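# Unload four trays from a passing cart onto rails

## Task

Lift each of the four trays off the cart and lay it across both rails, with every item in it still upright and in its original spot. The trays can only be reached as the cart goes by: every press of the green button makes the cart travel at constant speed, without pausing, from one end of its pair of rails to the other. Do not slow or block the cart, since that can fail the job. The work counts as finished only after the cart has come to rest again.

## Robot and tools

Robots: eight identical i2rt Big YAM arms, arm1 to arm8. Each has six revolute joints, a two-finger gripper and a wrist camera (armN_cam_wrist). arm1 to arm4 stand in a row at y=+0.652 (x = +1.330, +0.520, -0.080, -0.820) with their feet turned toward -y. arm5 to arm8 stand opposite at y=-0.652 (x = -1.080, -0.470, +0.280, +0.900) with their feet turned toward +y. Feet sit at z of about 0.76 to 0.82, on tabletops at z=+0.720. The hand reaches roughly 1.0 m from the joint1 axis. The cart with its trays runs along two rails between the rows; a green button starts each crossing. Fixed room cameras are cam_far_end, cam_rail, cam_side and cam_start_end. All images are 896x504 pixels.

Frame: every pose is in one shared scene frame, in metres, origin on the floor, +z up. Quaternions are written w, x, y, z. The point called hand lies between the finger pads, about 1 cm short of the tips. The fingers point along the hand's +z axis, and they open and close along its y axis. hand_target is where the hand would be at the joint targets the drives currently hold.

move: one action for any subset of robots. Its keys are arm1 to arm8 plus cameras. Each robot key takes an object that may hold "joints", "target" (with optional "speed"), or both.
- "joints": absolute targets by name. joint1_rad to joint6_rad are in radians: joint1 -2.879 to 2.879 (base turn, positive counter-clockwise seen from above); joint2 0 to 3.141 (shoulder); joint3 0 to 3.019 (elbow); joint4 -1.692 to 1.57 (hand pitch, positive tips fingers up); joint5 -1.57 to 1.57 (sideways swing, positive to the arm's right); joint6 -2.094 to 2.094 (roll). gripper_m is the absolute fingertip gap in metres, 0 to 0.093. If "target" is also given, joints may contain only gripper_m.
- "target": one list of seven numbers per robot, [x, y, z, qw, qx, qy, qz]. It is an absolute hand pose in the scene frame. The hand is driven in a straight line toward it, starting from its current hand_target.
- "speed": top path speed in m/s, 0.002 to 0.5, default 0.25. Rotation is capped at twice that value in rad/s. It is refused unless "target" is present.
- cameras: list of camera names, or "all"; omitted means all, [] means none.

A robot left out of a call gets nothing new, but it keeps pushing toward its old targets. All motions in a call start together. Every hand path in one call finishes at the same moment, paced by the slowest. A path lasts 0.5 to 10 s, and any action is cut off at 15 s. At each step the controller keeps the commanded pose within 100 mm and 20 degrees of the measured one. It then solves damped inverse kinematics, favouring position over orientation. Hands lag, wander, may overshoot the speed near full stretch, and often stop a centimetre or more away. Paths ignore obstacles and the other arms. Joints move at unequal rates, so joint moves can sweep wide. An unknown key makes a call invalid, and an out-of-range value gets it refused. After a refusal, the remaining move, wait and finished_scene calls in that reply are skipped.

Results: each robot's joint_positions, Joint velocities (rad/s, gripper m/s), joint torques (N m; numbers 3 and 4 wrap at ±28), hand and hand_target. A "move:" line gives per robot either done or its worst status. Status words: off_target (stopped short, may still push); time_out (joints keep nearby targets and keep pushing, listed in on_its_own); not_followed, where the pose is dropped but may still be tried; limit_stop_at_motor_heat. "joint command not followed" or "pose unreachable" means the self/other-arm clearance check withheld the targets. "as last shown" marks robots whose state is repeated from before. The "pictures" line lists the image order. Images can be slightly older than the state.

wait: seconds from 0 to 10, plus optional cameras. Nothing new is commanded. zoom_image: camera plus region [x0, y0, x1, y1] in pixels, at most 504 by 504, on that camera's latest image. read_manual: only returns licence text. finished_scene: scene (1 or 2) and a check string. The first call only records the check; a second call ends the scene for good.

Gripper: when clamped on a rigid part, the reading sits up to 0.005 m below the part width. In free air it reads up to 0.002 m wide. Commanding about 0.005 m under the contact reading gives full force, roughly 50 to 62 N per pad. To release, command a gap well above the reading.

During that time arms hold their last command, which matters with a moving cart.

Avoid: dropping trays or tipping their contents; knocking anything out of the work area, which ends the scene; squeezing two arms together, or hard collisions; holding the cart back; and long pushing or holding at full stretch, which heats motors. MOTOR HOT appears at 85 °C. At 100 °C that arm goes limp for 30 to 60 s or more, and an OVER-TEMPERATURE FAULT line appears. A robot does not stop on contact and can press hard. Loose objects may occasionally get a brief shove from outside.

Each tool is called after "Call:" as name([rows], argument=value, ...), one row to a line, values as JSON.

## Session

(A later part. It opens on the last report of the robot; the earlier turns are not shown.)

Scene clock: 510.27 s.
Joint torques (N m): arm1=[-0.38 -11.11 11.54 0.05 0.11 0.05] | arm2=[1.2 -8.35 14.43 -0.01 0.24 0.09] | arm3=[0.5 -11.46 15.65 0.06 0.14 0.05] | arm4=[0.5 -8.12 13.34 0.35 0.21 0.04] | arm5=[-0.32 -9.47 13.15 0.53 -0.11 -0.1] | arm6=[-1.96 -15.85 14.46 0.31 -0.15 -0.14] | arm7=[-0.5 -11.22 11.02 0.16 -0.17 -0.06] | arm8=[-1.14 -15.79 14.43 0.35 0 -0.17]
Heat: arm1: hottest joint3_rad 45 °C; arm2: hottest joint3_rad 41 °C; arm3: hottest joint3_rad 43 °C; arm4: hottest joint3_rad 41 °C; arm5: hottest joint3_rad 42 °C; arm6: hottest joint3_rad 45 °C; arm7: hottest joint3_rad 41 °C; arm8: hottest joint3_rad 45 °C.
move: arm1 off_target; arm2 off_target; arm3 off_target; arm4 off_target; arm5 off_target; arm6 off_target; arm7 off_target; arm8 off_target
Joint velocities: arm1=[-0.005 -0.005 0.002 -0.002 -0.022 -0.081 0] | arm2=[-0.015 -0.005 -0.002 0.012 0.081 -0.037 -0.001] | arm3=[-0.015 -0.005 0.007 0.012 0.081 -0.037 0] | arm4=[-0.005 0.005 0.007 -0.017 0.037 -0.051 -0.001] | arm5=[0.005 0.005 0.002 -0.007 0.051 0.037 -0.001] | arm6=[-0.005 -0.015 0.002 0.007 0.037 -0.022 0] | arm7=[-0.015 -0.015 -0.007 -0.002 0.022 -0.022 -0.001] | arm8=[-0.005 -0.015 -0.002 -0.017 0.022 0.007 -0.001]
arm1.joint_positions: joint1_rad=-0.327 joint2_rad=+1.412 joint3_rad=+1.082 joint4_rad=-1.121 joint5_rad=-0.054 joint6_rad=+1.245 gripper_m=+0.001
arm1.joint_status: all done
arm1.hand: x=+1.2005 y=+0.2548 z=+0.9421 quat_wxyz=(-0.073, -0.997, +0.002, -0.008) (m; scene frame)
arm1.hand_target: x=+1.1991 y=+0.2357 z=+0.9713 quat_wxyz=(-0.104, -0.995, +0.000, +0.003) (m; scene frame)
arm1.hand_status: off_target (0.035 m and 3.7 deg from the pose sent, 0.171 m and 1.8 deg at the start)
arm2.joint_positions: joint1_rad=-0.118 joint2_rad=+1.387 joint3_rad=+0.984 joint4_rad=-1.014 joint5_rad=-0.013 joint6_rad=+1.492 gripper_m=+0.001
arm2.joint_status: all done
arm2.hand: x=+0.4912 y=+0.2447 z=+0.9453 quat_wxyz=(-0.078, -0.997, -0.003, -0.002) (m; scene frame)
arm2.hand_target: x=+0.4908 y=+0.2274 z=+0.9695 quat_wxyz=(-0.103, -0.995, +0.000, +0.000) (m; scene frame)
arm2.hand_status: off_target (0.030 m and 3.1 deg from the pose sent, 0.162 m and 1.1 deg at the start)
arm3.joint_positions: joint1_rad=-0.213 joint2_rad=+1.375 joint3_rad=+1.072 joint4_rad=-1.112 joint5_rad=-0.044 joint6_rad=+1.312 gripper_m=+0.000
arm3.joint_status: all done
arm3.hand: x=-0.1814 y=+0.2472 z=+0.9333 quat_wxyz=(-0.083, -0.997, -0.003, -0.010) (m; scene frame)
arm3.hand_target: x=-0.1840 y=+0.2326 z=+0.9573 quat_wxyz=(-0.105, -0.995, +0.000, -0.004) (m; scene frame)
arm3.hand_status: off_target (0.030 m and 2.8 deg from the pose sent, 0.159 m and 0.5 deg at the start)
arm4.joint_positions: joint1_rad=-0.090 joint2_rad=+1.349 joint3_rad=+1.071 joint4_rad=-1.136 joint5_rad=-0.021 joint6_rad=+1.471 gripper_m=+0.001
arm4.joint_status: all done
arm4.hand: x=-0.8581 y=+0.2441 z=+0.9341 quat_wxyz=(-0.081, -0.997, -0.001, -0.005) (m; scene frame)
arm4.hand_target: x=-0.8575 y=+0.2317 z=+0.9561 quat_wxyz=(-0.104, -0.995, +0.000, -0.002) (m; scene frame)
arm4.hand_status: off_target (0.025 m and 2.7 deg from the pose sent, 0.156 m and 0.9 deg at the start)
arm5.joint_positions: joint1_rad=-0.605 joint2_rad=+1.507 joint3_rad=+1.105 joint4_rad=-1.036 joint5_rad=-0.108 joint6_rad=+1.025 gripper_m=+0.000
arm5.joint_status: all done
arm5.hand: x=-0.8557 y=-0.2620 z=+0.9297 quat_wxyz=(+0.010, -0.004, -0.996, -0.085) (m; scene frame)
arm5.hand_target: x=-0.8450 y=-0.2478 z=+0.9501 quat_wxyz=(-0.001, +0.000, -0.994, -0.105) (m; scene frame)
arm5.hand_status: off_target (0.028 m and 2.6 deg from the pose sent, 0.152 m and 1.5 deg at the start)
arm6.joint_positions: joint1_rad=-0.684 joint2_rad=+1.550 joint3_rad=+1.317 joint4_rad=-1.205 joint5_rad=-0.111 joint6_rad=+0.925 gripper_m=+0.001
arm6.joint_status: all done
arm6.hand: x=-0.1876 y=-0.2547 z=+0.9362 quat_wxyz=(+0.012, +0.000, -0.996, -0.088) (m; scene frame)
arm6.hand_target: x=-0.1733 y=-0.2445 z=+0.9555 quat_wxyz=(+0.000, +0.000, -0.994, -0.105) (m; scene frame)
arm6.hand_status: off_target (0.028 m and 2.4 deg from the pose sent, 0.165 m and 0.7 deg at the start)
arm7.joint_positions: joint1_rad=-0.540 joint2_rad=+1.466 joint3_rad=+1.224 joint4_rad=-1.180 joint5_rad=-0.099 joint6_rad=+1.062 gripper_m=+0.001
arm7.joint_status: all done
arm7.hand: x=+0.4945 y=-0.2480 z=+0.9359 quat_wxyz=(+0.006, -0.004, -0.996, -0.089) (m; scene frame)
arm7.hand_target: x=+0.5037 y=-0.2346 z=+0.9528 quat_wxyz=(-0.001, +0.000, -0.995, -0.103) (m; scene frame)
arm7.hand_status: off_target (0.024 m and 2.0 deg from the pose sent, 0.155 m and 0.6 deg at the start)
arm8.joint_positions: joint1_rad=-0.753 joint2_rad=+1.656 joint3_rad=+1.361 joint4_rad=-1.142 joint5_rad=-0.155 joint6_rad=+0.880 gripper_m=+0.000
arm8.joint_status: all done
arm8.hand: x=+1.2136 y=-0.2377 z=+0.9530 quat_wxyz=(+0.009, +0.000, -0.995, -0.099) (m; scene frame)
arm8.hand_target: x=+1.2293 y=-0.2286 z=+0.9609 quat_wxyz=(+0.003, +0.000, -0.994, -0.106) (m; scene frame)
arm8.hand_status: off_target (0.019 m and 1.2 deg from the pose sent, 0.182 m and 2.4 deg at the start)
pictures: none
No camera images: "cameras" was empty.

Call:
move(arm1={"target": [0.9835, 0.2385, 0.9378, 0.1045, 0.9945, 0, 0], "joints": {"gripper_m": 0.07}}, arm2={"target": [0.274, 0.2268, 0.933, 0.1045, 0.9945, 0, 0], "joints": {"gripper_m": 0.07}}, arm3={"target": [-0.4017, 0.2317, 0.9213, 0.1045, 0.9945, 0, 0], "joints": {"gripper_m": 0.07}}, arm4={"target": [-1.0733, 0.2335, 0.9211, 0.1045, 0.9945, 0, 0], "joints": {"gripper_m": 0.07}}, arm5={"target": [-1.0627, -0.2543, 0.9009, 0, 0, 0.9945, 0.1045], "joints": {"gripper_m": 0.07}}, arm6={"target": [-0.3905, -0.2457, 0.9203, 0, 0, 0.9945, 0.1045], "joints": {"gripper_m": 0.07}}, arm7={"target": [0.600, -0.432, 0.86, 0, 0, 1, 0], "joints": {"gripper_m": 0.0}}, arm8={"target": [1.0222, -0.2263, 0.9328, 0, 0, 0.9945, 0.1045], "joints": {"gripper_m": 0.07}}, cameras=[])

Call:
move(arm7={"target": [0.598, -0.433, 0.778, 0, 0, 1, 0], "speed": 0.1}, cameras=["cam_rail"])

Call:
move(arm7={"target": [0.600, -0.432, 0.88, 0, 0, 1, 0]}, cameras=["cam_far_end"])

Call:
move(arm7={"target": [0.2885, -0.237, 0.9171, 0, 0, 0.9945, 0.1045], "joints": {"gripper_m": 0.07}}, cameras=["cam_far_end", "cam_rail"])

Scene clock: 583.67 s.
Joint torques (N m): arm1=[-1.9 -15.56 11.45 -0.16 -0.14 -0.09] | arm2=[1.32 -10.05 13.96 0.87 -0.08 -0.07] | arm3=[0.67 -12.81 15.43 0.69 -0.12 -0.19] | arm4=[0.56 -8.06 13.48 0.91 -0.03 -0.09] | arm5=[-0.97 -8.06 7.79 1.22 0.14 0.13] | arm6=[-1.14 -13.8 9.89 1.17 0.09 0.03] | arm7=[0.56 -11.52 5.83 0.99 0.05 -0.04] | arm8=[0.56 -14.92 8.85 1.11 0.21 0.07]
Heat: arm1: hottest joint3_rad 47 °C; arm2: hottest joint3_rad 43 °C; arm3: hottest joint3_rad 46 °C; arm4: hottest joint3_rad 44 °C; arm5: hottest joint3_rad 48 °C; arm6: hottest joint3_rad 44 °C; arm7: hottest joint3_rad 48 °C; arm8: hottest joint3_rad 47 °C.
move: arm1 off_target; arm2 off_target; arm3 off_target; arm4 off_target; arm5 done; arm6 off_target; arm7 done; arm8 done
Joint velocities: arm1=[-0.005 -0.005 -0.002 -0.012 -0.007 0.007 0] | arm2=[-0.005 -0.015 -0.027 -0.002 -0.007 -0.037 0.001] | arm3=[-0.005 -0.024 0.002 -0.007 -0.007 -0.022 0] | arm4=[-0.005 0.005 0.007 0.002 -0.007 -0.11 0] | arm5=[0.005 -0.005 -0.012 0.002 0.007 0.051 0] | arm6=[0.005 0.015 0.002 -0.027 0.007 0.022 0] | arm7=[-0.005 -0.005 0.017 -0.012 0.007 0.022 -0.003] | arm8=[0.005 -0.005 -0.012 -0.002 0.066 -0.022 0.001]
arm1.joint_positions: joint1_rad=-0.727 joint2_rad=+1.703 joint3_rad=+1.342 joint4_rad=-1.120 joint5_rad=-0.136 joint6_rad=+0.857 gripper_m=+0.070
arm1.joint_status: all done
arm1.hand: x=+0.9997 y=+0.2534 z=+0.9124 quat_wxyz=(-0.086, -0.996, +0.007, -0.023) (m; scene frame)
arm1.hand_target: x=+0.9863 y=+0.2388 z=+0.9368 quat_wxyz=(-0.107, -0.994, +0.001, -0.005) (m; scene frame)
arm1.hand_status: off_target (0.034 m and 3.4 deg from the pose sent, 0.218 m and 3.7 deg at the start)
arm2.joint_positions: joint1_rad=-0.617 joint2_rad=+1.586 joint3_rad=+1.111 joint4_rad=-0.976 joint5_rad=-0.111 joint6_rad=+1.023 gripper_m=+0.070
arm2.joint_status: all done
arm2.hand: x=+0.2832 y=+0.2518 z=+0.9123 quat_wxyz=(-0.081, -0.997, +0.010, -0.017) (m; scene frame)
arm2.hand_target: x=+0.2734 y=+0.2298 z=+0.9335 quat_wxyz=(-0.108, -0.994, +0.000, +0.000) (m; scene frame)
arm2.hand_status: off_target (0.034 m and 3.5 deg from the pose sent, 0.218 m and 3.1 deg at the start)
arm3.joint_positions: joint1_rad=-0.650 joint2_rad=+1.621 joint3_rad=+1.301 joint4_rad=-1.106 joint5_rad=-0.103 joint6_rad=+0.901 gripper_m=+0.070
arm3.joint_status: all done
arm3.hand: x=-0.3927 y=+0.2519 z=+0.9141 quat_wxyz=(-0.090, -0.996, +0.008, -0.003) (m; scene frame)
arm3.hand_target: x=-0.4028 y=+0.2344 z=+0.9233 quat_wxyz=(-0.104, -0.995, -0.001, +0.007) (m; scene frame)
arm3.hand_status: off_target (0.023 m and 1.9 deg from the pose sent, 0.221 m and 2.8 deg at the start)
arm4.joint_positions: joint1_rad=-0.577 joint2_rad=+1.520 joint3_rad=+1.193 joint4_rad=-1.093 joint5_rad=-0.102 joint6_rad=+1.007 gripper_m=+0.070
arm4.joint_status: all done
arm4.hand: x=-1.0656 y=+0.2524 z=+0.9136 quat_wxyz=(-0.093, -0.996, +0.007, -0.004) (m; scene frame)
arm4.hand_target: x=-1.0733 y=+0.2359 z=+0.9218 quat_wxyz=(-0.105, -0.994, +0.000, +0.003) (m; scene frame)
arm4.hand_status: off_target (0.022 m and 1.6 deg from the pose sent, 0.216 m and 2.7 deg at the start)
arm5.joint_positions: joint1_rad=-0.086 joint2_rad=+1.374 joint3_rad=+0.884 joint4_rad=-0.874 joint5_rad=-0.017 joint6_rad=+1.511 gripper_m=+0.070
arm5.joint_status: all done
arm5.hand: x=-1.0650 y=-0.2505 z=+0.9035 quat_wxyz=(+0.003, +0.009, -0.995, -0.104) (m; scene frame)
arm5.hand_target: x=-1.0620 y=-0.2547 z=+0.9006 quat_wxyz=(+0.002, +0.000, -0.995, -0.104) (m; scene frame)
arm5.hand_status: done (0.005 m and 1.1 deg from the pose sent, 0.209 m and 2.6 deg at the start)
arm6.joint_positions: joint1_rad=-0.236 joint2_rad=+1.353 joint3_rad=+1.027 joint4_rad=-1.074 joint5_rad=-0.027 joint6_rad=+1.360 gripper_m=+0.070
arm6.joint_status: all done
arm6.hand: x=-0.3893 y=-0.2499 z=+0.9105 quat_wxyz=(+0.004, +0.004, -0.996, -0.088) (m; scene frame)
arm6.hand_target: x=-0.3877 y=-0.2463 z=+0.9188 quat_wxyz=(+0.000, +0.000, -0.995, -0.103) (m; scene frame)
arm6.hand_status: off_target (0.011 m and 2.0 deg from the pose sent, 0.204 m and 2.4 deg at the start)
arm7.joint_positions: joint1_rad=-0.986 joint2_rad=+1.461 joint3_rad=+1.017 joint4_rad=-1.140 joint5_rad=+0.006 joint6_rad=+0.618 gripper_m=+0.001
arm7.joint_status: all done
arm7.hand: x=+0.6023 y=-0.4329 z=+0.8602 quat_wxyz=(+0.003, -0.009, -1.000, +0.006) (m; scene frame)
arm7.hand_target: x=+0.6009 y=-0.4304 z=+0.8596 quat_wxyz=(-0.002, +0.001, -1.000, +0.004) (m; scene frame)
arm7.hand_status: done (0.002 m and 1.3 deg from the pose sent, 0.225 m and 10.2 deg at the start)
arm8.joint_positions: joint1_rad=-0.364 joint2_rad=+1.448 joint3_rad=+1.066 joint4_rad=-1.006 joint5_rad=-0.070 joint6_rad=+1.254 gripper_m=+0.070
arm8.joint_status: all done
arm8.hand: x=+1.0236 y=-0.2275 z=+0.9316 quat_wxyz=(-0.003, +0.005, -0.995, -0.095) (m; scene frame)
arm8.hand_target: x=+1.0237 y=-0.2287 z=+0.9339 quat_wxyz=(-0.006, +0.001, -0.995, -0.102) (m; scene frame)
arm8.hand_status: done (0.002 m and 1.3 deg from the pose sent, 0.193 m and 1.2 deg at the start)
pictures: none
No camera images: "cameras" was empty.

Scene clock: 585.00 s.
Joint torques (N m): arm1=[-1.03 -14.56 11.28 -0.28 -0.11 -0.2] | arm2=[1.61 -10.46 13.86 0.76 -0.04 -0.1] | arm3=[0.67 -13.04 15.42 0.68 -0.12 -0.19] | arm4=[0.67 -8.23 13.42 0.96 -0.04 -0.11] | arm5=[-1.26 -7.88 7.79 1.25 0.13 0.11] | arm6=[-1.14 -13.8 9.88 1.18 0.09 0.04] | arm7=[0.09 -8.12 4.05 2.51 -0.15 -0.05] | arm8=[-0.09 -14.92 8.9 1.13 0.22 0.01]
Heat: arm1: hottest joint3_rad 47 °C; arm2: hottest joint3_rad 44 °C; arm3: hottest joint3_rad 45 °C; arm4: hottest joint3_rad 44 °C; arm5: hottest joint3_rad 48 °C; arm6: hottest joint3_rad 44 °C; arm7: hottest joint3_rad 47 °C; arm8: hottest joint3_rad 47 °C.
move: arm7 off_target
Joint velocities: arm1=[-0.015 -0.015 0.002 0.002 0.007 0.022 0] | arm2=[-0.005 0.005 0.007 0.007 -0.007 0.022 0] | arm3=[0.005 -0.005 0.002 0.012 -0.037 -0.007 0] | arm4=[-0.015 -0.005 -0.002 -0.002 0.037 -0.081 0] | arm5=[-0.015 -0.015 -0.002 -0.002 0.007 0.007 0.001] | arm6=[0.015 0.015 -0.017 -0.022 0.007 0.007 0] | arm7=[-0.005 -0.005 0.007 0.002 0.022 -0.051 0] | arm8=[-0.005 -0.015 0.002 0.012 0.037 -0.037 0]
arm1.joint_positions: joint1_rad=-0.727 joint2_rad=+1.703 joint3_rad=+1.342 joint4_rad=-1.120 joint5_rad=-0.136 joint6_rad=+0.857 gripper_m=+0.070
arm1.joint_status: not commanded
arm1.hand: x=+0.9997 y=+0.2534 z=+0.9124 quat_wxyz=(-0.086, -0.996, +0.006, -0.023) (m; scene frame)
arm1.hand_target: x=+0.9863 y=+0.2388 z=+0.9368 quat_wxyz=(-0.107, -0.994, +0.001, -0.005) (m; scene frame)
arm1.hand_status: not commanded
arm2.joint_positions: joint1_rad=-0.617 joint2_rad=+1.586 joint3_rad=+1.111 joint4_rad=-0.976 joint5_rad=-0.111 joint6_rad=+1.022 gripper_m=+0.070
arm2.joint_status: not commanded
arm2.hand: x=+0.2832 y=+0.2518 z=+0.9123 quat_wxyz=(-0.081, -0.997, +0.009, -0.017) (m; scene frame)
arm2.hand_target: x=+0.2734 y=+0.2298 z=+0.9335 quat_wxyz=(-0.108, -0.994, +0.000, +0.000) (m; scene frame)
arm2.hand_status: not commanded
arm3.joint_positions: joint1_rad=-0.650 joint2_rad=+1.621 joint3_rad=+1.301 joint4_rad=-1.106 joint5_rad=-0.103 joint6_rad=+0.900 gripper_m=+0.070
arm3.joint_status: not commanded
arm3.hand: x=-0.3927 y=+0.2519 z=+0.9141 quat_wxyz=(-0.090, -0.996, +0.008, -0.003) (m; scene frame)
arm3.hand_target: x=-0.4028 y=+0.2344 z=+0.9233 quat_wxyz=(-0.104, -0.995, -0.001, +0.007) (m; scene frame)
arm3.hand_status: not commanded
arm4.joint_positions: joint1_rad=-0.577 joint2_rad=+1.520 joint3_rad=+1.193 joint4_rad=-1.093 joint5_rad=-0.102 joint6_rad=+1.007 gripper_m=+0.070
arm4.joint_status: not commanded
arm4.hand: x=-1.0656 y=+0.2524 z=+0.9136 quat_wxyz=(-0.093, -0.996, +0.007, -0.004) (m; scene frame)
arm4.hand_target: x=-1.0733 y=+0.2359 z=+0.9218 quat_wxyz=(-0.105, -0.994, +0.000, +0.003) (m; scene frame)
arm4.hand_status: not commanded
arm5.joint_positions: joint1_rad=-0.086 joint2_rad=+1.374 joint3_rad=+0.884 joint4_rad=-0.873 joint5_rad=-0.017 joint6_rad=+1.512 gripper_m=+0.070
arm5.joint_status: not commanded
arm5.hand: x=-1.0650 y=-0.2504 z=+0.9035 quat_wxyz=(+0.003, +0.009, -0.995, -0.104) (m; scene frame)
arm5.hand_target: x=-1.0620 y=-0.2546 z=+0.9006 quat_wxyz=(+0.002, +0.000, -0.995, -0.104) (m; scene frame)
arm5.hand_status: not commanded
arm6.joint_positions: joint1_rad=-0.236 joint2_rad=+1.353 joint3_rad=+1.027 joint4_rad=-1.074 joint5_rad=-0.027 joint6_rad=+1.361 gripper_m=+0.070
arm6.joint_status: not commanded
arm6.hand: x=-0.3893 y=-0.2499 z=+0.9105 quat_wxyz=(+0.004, +0.004, -0.996, -0.088) (m; scene frame)
arm6.hand_target: x=-0.3877 y=-0.2463 z=+0.9188 quat_wxyz=(+0.000, +0.000, -0.995, -0.103) (m; scene frame)
arm6.hand_status: not commanded
arm7.joint_positions: joint1_rad=-0.986 joint2_rad=+1.525 joint3_rad=+0.912 joint4_rad=-0.939 joint5_rad=+0.002 joint6_rad=+0.615 gripper_m=+0.001
arm7.joint_status: not commanded
arm7.hand: x=+0.6017 y=-0.4327 z=+0.8015 quat_wxyz=(-0.009, -0.007, -1.000, -0.004) (m; scene frame)
arm7.hand_target: x=+0.5971 y=-0.4337 z=+0.7799 quat_wxyz=(+0.000, +0.000, -1.000, +0.000) (m; scene frame)
arm7.hand_status: off_target (0.024 m and 1.4 deg from the pose sent, 0.082 m and 1.3 deg at the start)
arm8.joint_positions: joint1_rad=-0.364 joint2_rad=+1.448 joint3_rad=+1.066 joint4_rad=-1.006 joint5_rad=-0.070 joint6_rad=+1.254 gripper_m=+0.070
arm8.joint_status: not commanded
arm8.hand: x=+1.0236 y=-0.2274 z=+0.9316 quat_wxyz=(-0.003, +0.005, -0.995, -0.095) (m; scene frame)
arm8.hand_target: x=+1.0238 y=-0.2287 z=+0.9339 quat_wxyz=(-0.006, +0.000, -0.995, -0.102) (m; scene frame)
arm8.hand_status: not commanded
pictures: cam_rail

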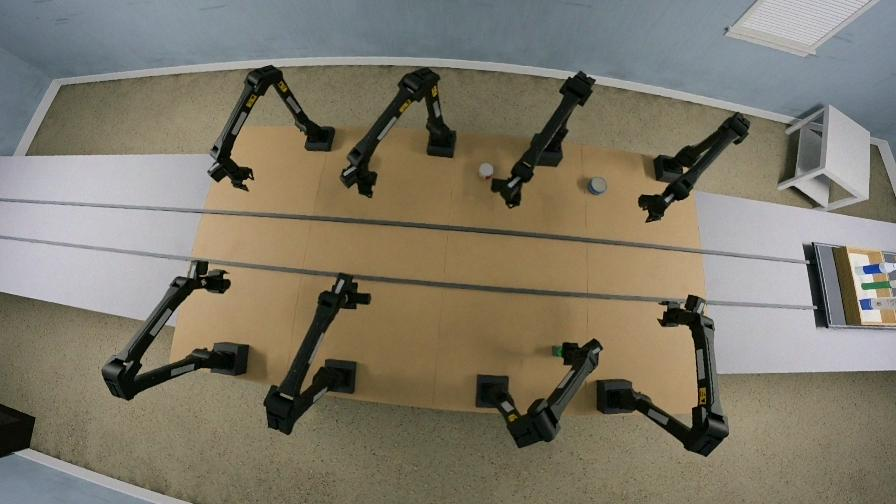

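Scene clock: 586.10 s.
Joint torques (N m): arm1=[-1.03 -14.86 11.12 -0.1 -0.15 -0.14] | arm2=[1.14 -10.52 13.93 0.73 -0.08 -0.11] | arm3=[0.62 -13.04 15.43 0.68 -0.12 -0.19] | arm4=[0.44 -7.94 13.45 1.02 -0.06 -0.12] | arm5=[-0.62 -7.77 7.69 1.24 0.11 0.12] | arm6=[-1.14 -13.92 9.87 1.17 0.09 0.04] | arm7=[0.03 -10.75 9.37 -0.2 -0.12 -0.04] | arm8=[-0.09 -14.86 8.87 1.07 0.21 0.01]
Heat: arm1: hottest joint3_rad 47 °C; arm2: hottest joint3_rad 44 °C; arm3: hottest joint3_rad 45 °C; arm4: hottest joint3_rad 44 °C; arm5: hottest joint3_rad 47 °C; arm6: hottest joint3_rad 44 °C; arm7: hottest joint3_rad 47 °C; arm8: hottest joint3_rad 46 °C.
move: arm7 off_target
Joint velocities: arm1=[0.015 0.005 -0.002 -0.002 -0.066 0.007 0] | arm2=[0.015 -0.015 -0.002 -0.007 -0.051 -0.022 0] | arm3=[-0.015 -0.005 0.002 0.012 -0.037 -0.095 -0.001] | arm4=[-0.015 -0.015 -0.017 -0.027 0.051 0.022 0] | arm5=[-0.015 -0.015 0.012 0.012 0.051 -0.066 0] | arm6=[-0.005 0.005 0.007 -0.002 0.022 -0.081 0] | arm7=[0.005 -0.005 0.002 -0.002 -0.051 -0.022 -0.001] | arm8=[-0.005 -0.005 -0.007 -0.017 -0.081 0.037 0]
arm1, arm2, arm3, arm4, arm5, arm6: as last shown
arm7.joint_positions: joint1_rad=-0.986 joint2_rad=+1.429 joint3_rad=+0.993 joint4_rad=-1.168 joint5_rad=+0.002 joint6_rad=+0.613 gripper_m=+0.001
arm7.joint_status: not commanded
arm7.hand: x=+0.5887 y=-0.4415 z=+0.8635 quat_wxyz=(+0.013, -0.006, -1.000, +0.011) (m; scene frame)
arm7.hand_target: x=+0.5996 y=-0.4323 z=+0.8795 quat_wxyz=(+0.000, +0.000, -1.000, +0.000) (m; scene frame)
arm7.hand_status: off_target (0.022 m and 2.1 deg from the pose sent, 0.078 m and 1.4 deg at the start)
arm8.joint_positions: joint1_rad=-0.364 joint2_rad=+1.448 joint3_rad=+1.066 joint4_rad=-1.006 joint5_rad=-0.070 joint6_rad=+1.254 gripper_m=+0.070
arm8.joint_status: not commanded
arm8.hand: x=+1.0236 y=-0.2274 z=+0.9316 quat_wxyz=(-0.003, +0.005, -0.995, -0.095) (m; scene frame)
arm8.hand_target: x=+1.0238 y=-0.2287 z=+0.9339 quat_wxyz=(-0.006, +0.001, -0.995, -0.102) (m; scene frame)
arm8.hand_status: not commanded
pictures: cam_far_end

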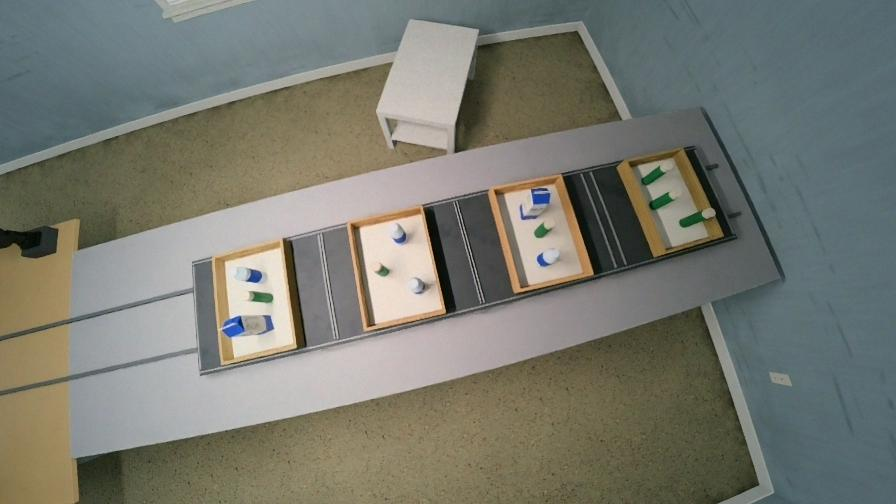

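Scene clock: 588.47 s.
Joint torques (N m): arm1=[-1.26 -15.03 11.38 -0.03 -0.08 -0.1] | arm2=[1.2 -10.46 13.93 0.92 -0.03 -0.07] | arm3=[0.62 -12.98 15.42 0.68 -0.12 -0.18] | arm4=[0.85 -7.82 13.46 0.92 -0.05 -0.11] | arm5=[-0.38 -7.82 7.8 1.26 0.13 0.1] | arm6=[-1.08 -13.86 9.88 1.17 0.09 0.03] | arm7=[-0.67 -7.82 11.02 1.26 0.2 0.16] | arm8=[0.03 -15.03 8.84 1.11 0.2 0.01]
Heat: arm1: hottest joint3_rad 47 °C; arm2: hottest joint3_rad 44 °C; arm3: hottest joint3_rad 45 °C; arm4: hottest joint3_rad 44 °C; arm5: hottest joint3_rad 47 °C; arm6: hottest joint3_rad 45 °C; arm7: hottest joint3_rad 47 °C; arm8: hottest joint3_rad 46 °C.
move: arm7 off_target
Joint velocities: arm1=[0.005 -0.005 -0.002 0.002 0.007 -0.007 0] | arm2=[-0.005 -0.005 0.002 0.007 -0.007 -0.007 -0.001] | arm3=[-0.005 -0.005 -0.007 -0.007 -0.022 -0.037 0] | arm4=[-0.005 0.005 -0.007 -0.012 -0.007 0.022 0.002] | arm5=[-0.005 0.005 -0.002 -0.017 -0.051 0.066 0] | arm6=[-0.005 0.005 0.012 0.007 -0.007 -0.007 -0.001] | arm7=[-0.015 0.005 -0.007 -0.012 -0.081 0.095 0] | arm8=[0.015 -0.015 -0.012 0.002 -0.037 -0.007 0]
arm1, arm2, arm3, arm4, arm5, arm6, arm8: as last shown
arm7.joint_positions: joint1_rad=-0.037 joint2_rad=+1.295 joint3_rad=+0.954 joint4_rad=-1.063 joint5_rad=-0.019 joint6_rad=+1.538 gripper_m=+0.070
arm7.joint_status: all done
arm7.hand: x=+0.2852 y=-0.2672 z=+0.8984 quat_wxyz=(+0.007, +0.007, -0.997, -0.083) (m; scene frame)
arm7.hand_target: x=+0.2889 y=-0.2424 z=+0.9175 quat_wxyz=(+0.005, -0.002, -0.994, -0.111) (m; scene frame)
arm7.hand_status: off_target (0.036 m and 2.7 deg from the pose sent, 0.367 m and 13.4 deg at the start)
pictures: cam_far_end, cam_rail

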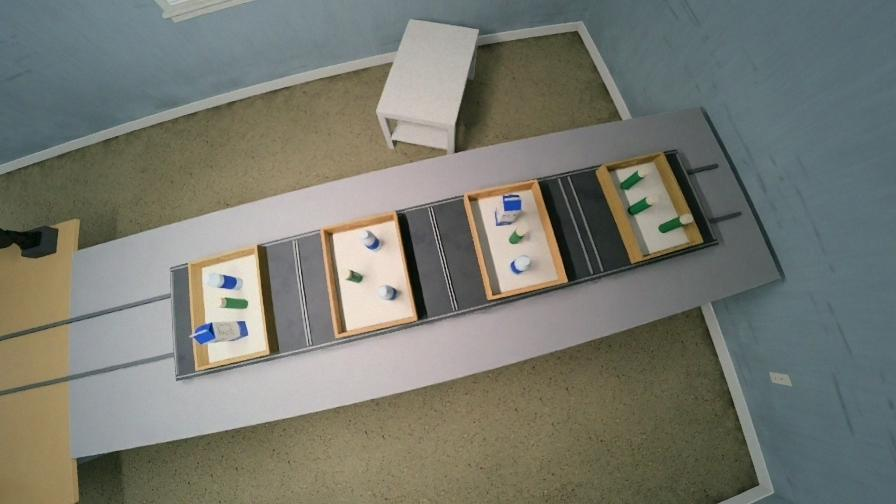

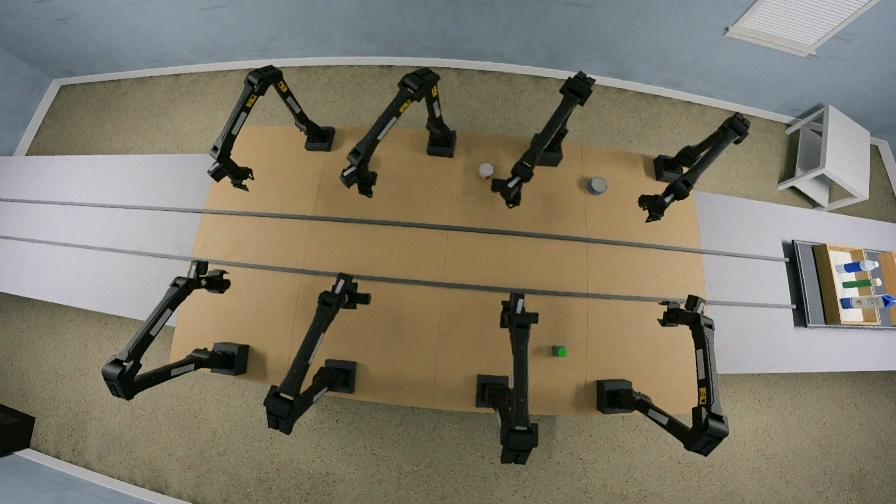

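Call:
move(arm8={"target": [1.005, -0.262, 0.925, 0, 0, 0.9945, 0.1045]}, cameras=["cam_rail"])

Scene clock: 598.73 s.
Joint torques (N m): arm1=[-0.62 -15.33 11.19 -0.16 -0.16 -0.12] | arm2=[0.85 -10.05 13.85 0.87 -0.08 -0.11] | arm3=[0.62 -13.04 15.42 0.69 -0.12 -0.18] | arm4=[0.44 -7.88 13.35 0.92 -0.05 -0.09] | arm5=[-0.44 -8 7.76 1.29 0.16 0.1] | arm6=[-1.14 -13.8 9.88 1.18 0.09 0.03] | arm7=[-0.67 -7.94 11.03 1.26 0.2 0.18] | arm8=[0.85 -12.92 8.91 1.16 0.03 -0.02]
Heat: arm1: hottest joint3_rad 48 °C; arm2: hottest joint3_rad 45 °C; arm3: hottest joint3_rad 44 °C; arm4: hottest joint3_rad 43 °C; arm5: hottest joint3_rad 45 °C; arm6: hottest joint3_rad 45 °C; arm7: hottest joint3_rad 48 °C; arm8: hottest joint3_rad 43 °C.
move: arm8 done
Joint velocities: arm1=[0.005 0.005 -0.002 0.002 -0.066 -0.051 0.001] | arm2=[-0.005 -0.005 0.007 -0.007 0.007 0.007 0.001] | arm3=[-0.005 0.015 -0.002 0.007 0.007 -0.037 0] | arm4=[-0.005 -0.005 0.002 0.007 0.051 0.007 -0.001] | arm5=[0.005 0.005 -0.012 -0.002 -0.022 -0.081 0] | arm6=[-0.015 -0.015 -0.007 -0.002 0.037 -0.007 0] | arm7=[-0.005 -0.005 0.002 0.017 -0.066 -0.051 0] | arm8=[0.005 -0.005 -0.012 0.002 0.022 -0.007 0.001]
arm1.joint_positions: joint1_rad=-0.727 joint2_rad=+1.703 joint3_rad=+1.342 joint4_rad=-1.120 joint5_rad=-0.136 joint6_rad=+0.856 gripper_m=+0.070
arm1.joint_status: not commanded
arm1.hand: x=+0.9997 y=+0.2534 z=+0.9124 quat_wxyz=(-0.086, -0.996, +0.006, -0.023) (m; scene frame)
arm1.hand_target: x=+0.9863 y=+0.2388 z=+0.9368 quat_wxyz=(-0.107, -0.994, +0.001, -0.005) (m; scene frame)
arm1.hand_status: not commanded
arm2, arm3, arm5, arm6: as last shown
arm4.joint_positions: joint1_rad=-0.577 joint2_rad=+1.520 joint3_rad=+1.193 joint4_rad=-1.093 joint5_rad=-0.102 joint6_rad=+1.006 gripper_m=+0.070
arm4.joint_status: not commanded
arm4.hand: x=-1.0656 y=+0.2524 z=+0.9136 quat_wxyz=(-0.093, -0.996, +0.007, -0.004) (m; scene frame)
arm4.hand_target: x=-1.0733 y=+0.2359 z=+0.9218 quat_wxyz=(-0.105, -0.994, +0.000, +0.003) (m; scene frame)
arm4.hand_status: not commanded
arm7.joint_positions: joint1_rad=-0.037 joint2_rad=+1.295 joint3_rad=+0.954 joint4_rad=-1.063 joint5_rad=-0.019 joint6_rad=+1.538 gripper_m=+0.070
arm7.joint_status: not commanded
arm7.hand: x=+0.2852 y=-0.2672 z=+0.8984 quat_wxyz=(+0.007, +0.007, -0.997, -0.083) (m; scene frame)
arm7.hand_target: x=+0.2888 y=-0.2424 z=+0.9175 quat_wxyz=(+0.005, -0.002, -0.994, -0.111) (m; scene frame)
arm7.hand_status: not commanded
arm8.joint_positions: joint1_rad=-0.364 joint2_rad=+1.352 joint3_rad=+0.952 joint4_rad=-0.980 joint5_rad=-0.074 joint6_rad=+1.270 gripper_m=+0.070
arm8.joint_status: not commanded
arm8.hand: x=+1.0114 y=-0.2631 z=+0.9261 quat_wxyz=(-0.001, -0.002, -0.995, -0.100) (m; scene frame)
arm8.hand_target: x=+1.0053 y=-0.2623 z=+0.9256 quat_wxyz=(+0.000, +0.000, -0.995, -0.104) (m; scene frame)
arm8.hand_status: done (0.007 m and 0.6 deg from the pose sent, 0.040 m and 1.2 deg at the start)
pictures: cam_rail

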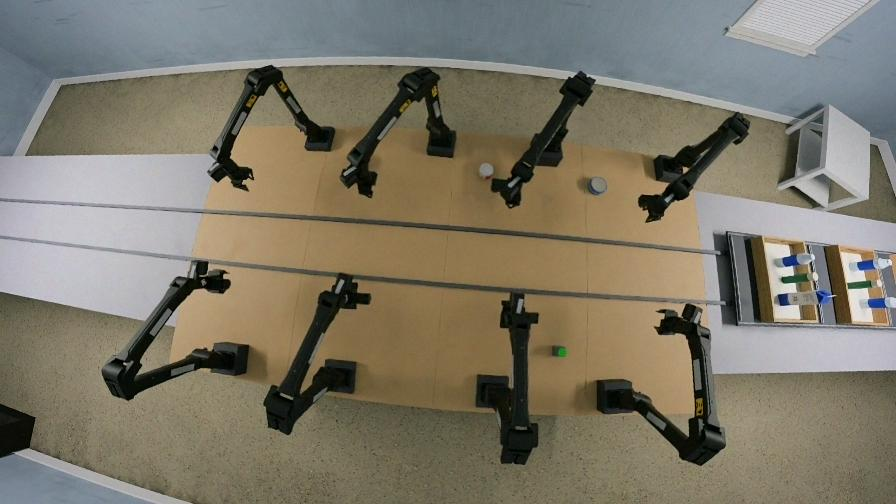

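Call:
wait(seconds=10, cameras=["cam_rail"])

Scene clock: 612.07 s.
Joint torques (N m): arm1=[-0.44 -15.21 11.49 -0.01 -0.17 -0.12] | arm2=[1.08 -10.4 13.91 0.83 -0.06 -0.08] | arm3=[0.62 -13.04 15.42 0.69 -0.12 -0.18] | arm4=[0.5 -8.06 13.39 0.92 -0.04 -0.11] | arm5=[-0.79 -7.59 7.83 1.33 0.15 0.12] | arm6=[-1.14 -13.86 9.88 1.17 0.08 0.03] | arm7=[-0.67 -7.88 11.03 1.26 0.19 0.17] | arm8=[0.97 -12.34 8.8 1.2 0.02 0.01]
Heat: arm1: hottest joint3_rad 48 °C; arm2: hottest joint3_rad 46 °C; arm3: hottest joint3_rad 44 °C; arm4: hottest joint3_rad 43 °C; arm5: hottest joint3_rad 43 °C; arm6: hottest joint3_rad 44 °C; arm7: hottest joint3_rad 49 °C; arm8: hottest joint3_rad 42 °C.
Joint velocities: arm1=[-0.015 0.005 -0.002 0.007 -0.051 0.022 0] | arm2=[-0.005 -0.015 -0.017 -0.012 -0.007 -0.051 -0.001] | arm3=[-0.005 -0.005 -0.017 -0.002 0.022 -0.007 0] | arm4=[-0.015 -0.015 0.017 -0.012 0.022 -0.051 0] | arm5=[0.015 -0.005 -0.027 -0.007 -0.022 -0.051 0] | arm6=[-0.005 -0.015 -0.007 0.007 -0.007 -0.022 0] | arm7=[-0.015 0.005 -0.012 0.012 -0.022 -0.007 0.001] | arm8=[0.005 0.005 -0.022 -0.002 -0.037 0.022 0.001]
arm1.joint_positions: joint1_rad=-0.727 joint2_rad=+1.703 joint3_rad=+1.342 joint4_rad=-1.120 joint5_rad=-0.136 joint6_rad=+0.856 gripper_m=+0.070
arm1.joint_status: not commanded
arm1.hand: x=+0.9997 y=+0.2534 z=+0.9124 quat_wxyz=(-0.086, -0.996, +0.006, -0.023) (m; scene frame)
arm1.hand_target: x=+0.9863 y=+0.2388 z=+0.9368 quat_wxyz=(-0.107, -0.994, +0.001, -0.005) (m; scene frame)
arm1.hand_status: not commanded
arm2.joint_positions: joint1_rad=-0.617 joint2_rad=+1.586 joint3_rad=+1.111 joint4_rad=-0.976 joint5_rad=-0.111 joint6_rad=+1.022 gripper_m=+0.070
arm2.joint_status: not commanded
arm2.hand: x=+0.2832 y=+0.2518 z=+0.9123 quat_wxyz=(-0.081, -0.997, +0.009, -0.017) (m; scene frame)
arm2.hand_target: x=+0.2734 y=+0.2298 z=+0.9335 quat_wxyz=(-0.108, -0.994, +0.000, +0.000) (m; scene frame)
arm2.hand_status: not commanded
arm3.joint_positions: joint1_rad=-0.650 joint2_rad=+1.621 joint3_rad=+1.301 joint4_rad=-1.106 joint5_rad=-0.103 joint6_rad=+0.900 gripper_m=+0.070
arm3.joint_status: not commanded
arm3.hand: x=-0.3927 y=+0.2519 z=+0.9141 quat_wxyz=(-0.090, -0.996, +0.008, -0.003) (m; scene frame)
arm3.hand_target: x=-0.4028 y=+0.2344 z=+0.9233 quat_wxyz=(-0.104, -0.995, -0.001, +0.007) (m; scene frame)
arm3.hand_status: not commanded
arm4.joint_positions: joint1_rad=-0.577 joint2_rad=+1.520 joint3_rad=+1.193 joint4_rad=-1.093 joint5_rad=-0.102 joint6_rad=+1.006 gripper_m=+0.070
arm4.joint_status: not commanded
arm4.hand: x=-1.0656 y=+0.2524 z=+0.9136 quat_wxyz=(-0.093, -0.996, +0.007, -0.004) (m; scene frame)
arm4.hand_target: x=-1.0733 y=+0.2359 z=+0.9218 quat_wxyz=(-0.105, -0.994, +0.000, +0.003) (m; scene frame)
arm4.hand_status: not commanded
arm5.joint_positions: joint1_rad=-0.086 joint2_rad=+1.374 joint3_rad=+0.884 joint4_rad=-0.873 joint5_rad=-0.017 joint6_rad=+1.512 gripper_m=+0.070
arm5.joint_status: not commanded
arm5.hand: x=-1.0650 y=-0.2504 z=+0.9035 quat_wxyz=(+0.003, +0.009, -0.995, -0.104) (m; scene frame)
arm5.hand_target: x=-1.0620 y=-0.2546 z=+0.9006 quat_wxyz=(+0.002, +0.000, -0.995, -0.104) (m; scene frame)
arm5.hand_status: not commanded
arm6.joint_positions: joint1_rad=-0.236 joint2_rad=+1.353 joint3_rad=+1.027 joint4_rad=-1.074 joint5_rad=-0.027 joint6_rad=+1.361 gripper_m=+0.070
arm6.joint_status: not commanded
arm6.hand: x=-0.3893 y=-0.2499 z=+0.9105 quat_wxyz=(+0.004, +0.004, -0.996, -0.088) (m; scene frame)
arm6.hand_target: x=-0.3877 y=-0.2463 z=+0.9188 quat_wxyz=(+0.000, +0.000, -0.995, -0.103) (m; scene frame)
arm6.hand_status: not commanded
arm7.joint_positions: joint1_rad=-0.037 joint2_rad=+1.295 joint3_rad=+0.954 joint4_rad=-1.063 joint5_rad=-0.019 joint6_rad=+1.538 gripper_m=+0.070
arm7.joint_status: not commanded
arm7.hand: x=+0.2852 y=-0.2672 z=+0.8984 quat_wxyz=(+0.007, +0.007, -0.997, -0.083) (m; scene frame)
arm7.hand_target: x=+0.2888 y=-0.2424 z=+0.9175 quat_wxyz=(+0.005, -0.002, -0.994, -0.111) (m; scene frame)
arm7.hand_status: not commanded
arm8.joint_positions: joint1_rad=-0.364 joint2_rad=+1.352 joint3_rad=+0.952 joint4_rad=-0.980 joint5_rad=-0.074 joint6_rad=+1.271 gripper_m=+0.070
arm8.joint_status: not commanded
arm8.hand: x=+1.0114 y=-0.2631 z=+0.9261 quat_wxyz=(-0.001, -0.003, -0.995, -0.100) (m; scene frame)
arm8.hand_target: x=+1.0053 y=-0.2623 z=+0.9256 quat_wxyz=(+0.000, +0.000, -0.995, -0.104) (m; scene frame)
arm8.hand_status: done (0.007 m and 0.6 deg from the pose sent, 0.040 m and 1.2 deg at the start)
wait: 10.00 s; at rest from the start
pictures: cam_rail

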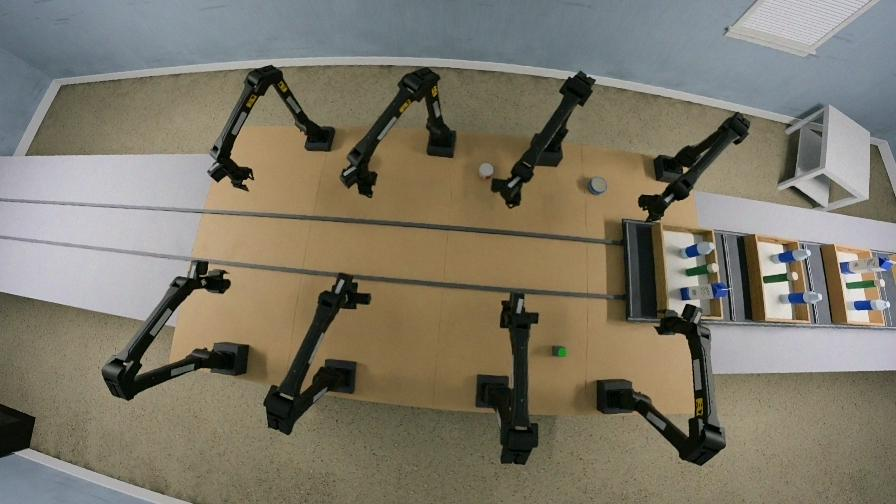

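Call:
wait(seconds=10, cameras=["cam_rail"])

Scene clock: 632.60 s.
Joint torques (N m): arm1=[-0.67 -15.68 11.4 -0.2 -0.15 -0.11] | arm2=[0.97 -9.99 13.9 0.88 -0.09 -0.08] | arm3=[0.62 -12.98 15.42 0.69 -0.12 -0.18] | arm4=[0.5 -7.94 13.41 0.94 -0.05 -0.1] | arm5=[-0.67 -7.77 7.77 1.14 0.16 0.12] | arm6=[-1.14 -13.8 9.88 1.2 0.09 0.03] | arm7=[-0.67 -7.88 11.03 1.28 0.19 0.16] | arm8=[1.08 -12.34 8.84 1.17 0.04 0]
Heat: arm1: hottest joint3_rad 49 °C; arm2: hottest joint3_rad 47 °C; arm3: hottest joint3_rad 44 °C; arm4: hottest joint3_rad 43 °C; arm5: hottest joint3_rad 41 °C; arm6: hottest joint3_rad 44 °C; arm7: hottest joint3_rad 50 °C; arm8: hottest joint3_rad 41 °C.
Joint velocities: arm1=[-0.005 -0.015 -0.002 -0.007 -0.051 0.037 0] | arm2=[0.005 0.005 0.007 -0.012 -0.051 -0.007 0] | arm3=[0.005 -0.015 0.007 -0.002 -0.081 -0.081 0] | arm4=[0.005 -0.005 0.002 -0.002 -0.051 0.022 0.002] | arm5=[-0.005 0.005 -0.007 0.012 -0.007 -0.066 -0.001] | arm6=[-0.015 -0.015 -0.002 -0.002 0.022 -0.037 0] | arm7=[-0.005 -0.015 0.007 0.012 -0.022 0.037 0] | arm8=[-0.024 -0.005 -0.002 0.007 -0.081 -0.051 -0.001]
arm1.joint_positions: joint1_rad=-0.727 joint2_rad=+1.703 joint3_rad=+1.342 joint4_rad=-1.120 joint5_rad=-0.136 joint6_rad=+0.856 gripper_m=+0.070
arm1.joint_status: not commanded
arm1.hand: x=+0.9997 y=+0.2534 z=+0.9124 quat_wxyz=(-0.086, -0.996, +0.006, -0.023) (m; scene frame)
arm1.hand_target: x=+0.9863 y=+0.2388 z=+0.9368 quat_wxyz=(-0.107, -0.994, +0.001, -0.005) (m; scene frame)
arm1.hand_status: not commanded
arm2.joint_positions: joint1_rad=-0.617 joint2_rad=+1.586 joint3_rad=+1.111 joint4_rad=-0.976 joint5_rad=-0.112 joint6_rad=+1.022 gripper_m=+0.070
arm2.joint_status: not commanded
arm2.hand: x=+0.2833 y=+0.2518 z=+0.9123 quat_wxyz=(-0.081, -0.997, +0.009, -0.017) (m; scene frame)
arm2.hand_target: x=+0.2734 y=+0.2298 z=+0.9335 quat_wxyz=(-0.108, -0.994, +0.000, +0.000) (m; scene frame)
arm2.hand_status: not commanded
arm3.joint_positions: joint1_rad=-0.650 joint2_rad=+1.621 joint3_rad=+1.301 joint4_rad=-1.106 joint5_rad=-0.103 joint6_rad=+0.900 gripper_m=+0.070
arm3.joint_status: not commanded
arm3.hand: x=-0.3927 y=+0.2519 z=+0.9141 quat_wxyz=(-0.090, -0.996, +0.008, -0.003) (m; scene frame)
arm3.hand_target: x=-0.4028 y=+0.2344 z=+0.9233 quat_wxyz=(-0.104, -0.995, -0.001, +0.007) (m; scene frame)
arm3.hand_status: not commanded
arm4.joint_positions: joint1_rad=-0.577 joint2_rad=+1.520 joint3_rad=+1.193 joint4_rad=-1.093 joint5_rad=-0.102 joint6_rad=+1.006 gripper_m=+0.070
arm4.joint_status: not commanded
arm4.hand: x=-1.0656 y=+0.2524 z=+0.9136 quat_wxyz=(-0.093, -0.996, +0.007, -0.004) (m; scene frame)
arm4.hand_target: x=-1.0733 y=+0.2359 z=+0.9218 quat_wxyz=(-0.105, -0.994, +0.000, +0.003) (m; scene frame)
arm4.hand_status: not commanded
arm5.joint_positions: joint1_rad=-0.086 joint2_rad=+1.374 joint3_rad=+0.884 joint4_rad=-0.873 joint5_rad=-0.017 joint6_rad=+1.512 gripper_m=+0.070
arm5.joint_status: not commanded
arm5.hand: x=-1.0650 y=-0.2504 z=+0.9035 quat_wxyz=(+0.003, +0.009, -0.995, -0.104) (m; scene frame)
arm5.hand_target: x=-1.0620 y=-0.2546 z=+0.9006 quat_wxyz=(+0.002, +0.000, -0.995, -0.104) (m; scene frame)
arm5.hand_status: not commanded
arm6.joint_positions: joint1_rad=-0.236 joint2_rad=+1.353 joint3_rad=+1.027 joint4_rad=-1.074 joint5_rad=-0.027 joint6_rad=+1.361 gripper_m=+0.070
arm6.joint_status: not commanded
arm6.hand: x=-0.3893 y=-0.2499 z=+0.9105 quat_wxyz=(+0.004, +0.004, -0.996, -0.088) (m; scene frame)
arm6.hand_target: x=-0.3877 y=-0.2463 z=+0.9188 quat_wxyz=(+0.000, +0.000, -0.995, -0.103) (m; scene frame)
arm6.hand_status: not commanded
arm7.joint_positions: joint1_rad=-0.037 joint2_rad=+1.295 joint3_rad=+0.954 joint4_rad=-1.063 joint5_rad=-0.019 joint6_rad=+1.538 gripper_m=+0.070
arm7.joint_status: not commanded
arm7.hand: x=+0.2852 y=-0.2672 z=+0.8984 quat_wxyz=(+0.007, +0.007, -0.997, -0.083) (m; scene frame)
arm7.hand_target: x=+0.2888 y=-0.2424 z=+0.9175 quat_wxyz=(+0.005, -0.002, -0.994, -0.111) (m; scene frame)
arm7.hand_status: not commanded
arm8.joint_positions: joint1_rad=-0.364 joint2_rad=+1.352 joint3_rad=+0.952 joint4_rad=-0.980 joint5_rad=-0.074 joint6_rad=+1.271 gripper_m=+0.070
arm8.joint_status: not commanded
arm8.hand: x=+1.0114 y=-0.2631 z=+0.9261 quat_wxyz=(-0.001, -0.003, -0.995, -0.100) (m; scene frame)
arm8.hand_target: x=+1.0053 y=-0.2623 z=+0.9256 quat_wxyz=(+0.000, +0.000, -0.995, -0.104) (m; scene frame)
arm8.hand_status: done (0.007 m and 0.6 deg from the pose sent, 0.040 m and 1.2 deg at the start)
wait: 10.00 s; at rest from the start
pictures: cam_rail

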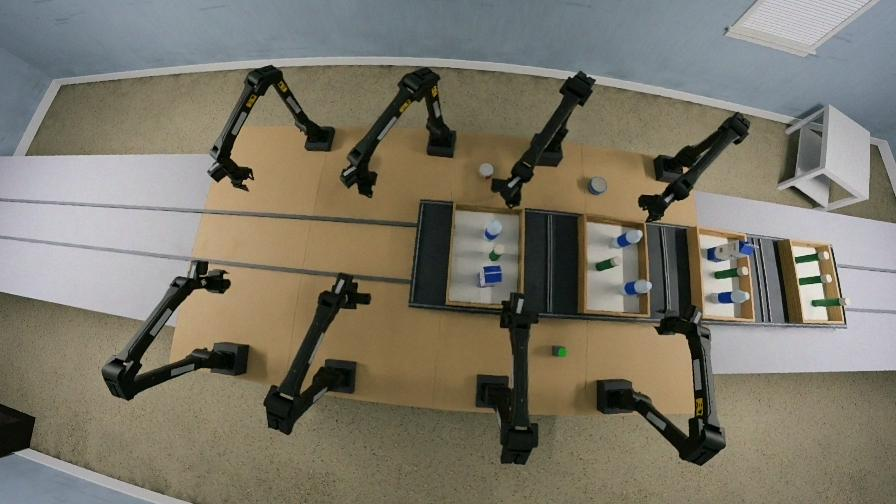

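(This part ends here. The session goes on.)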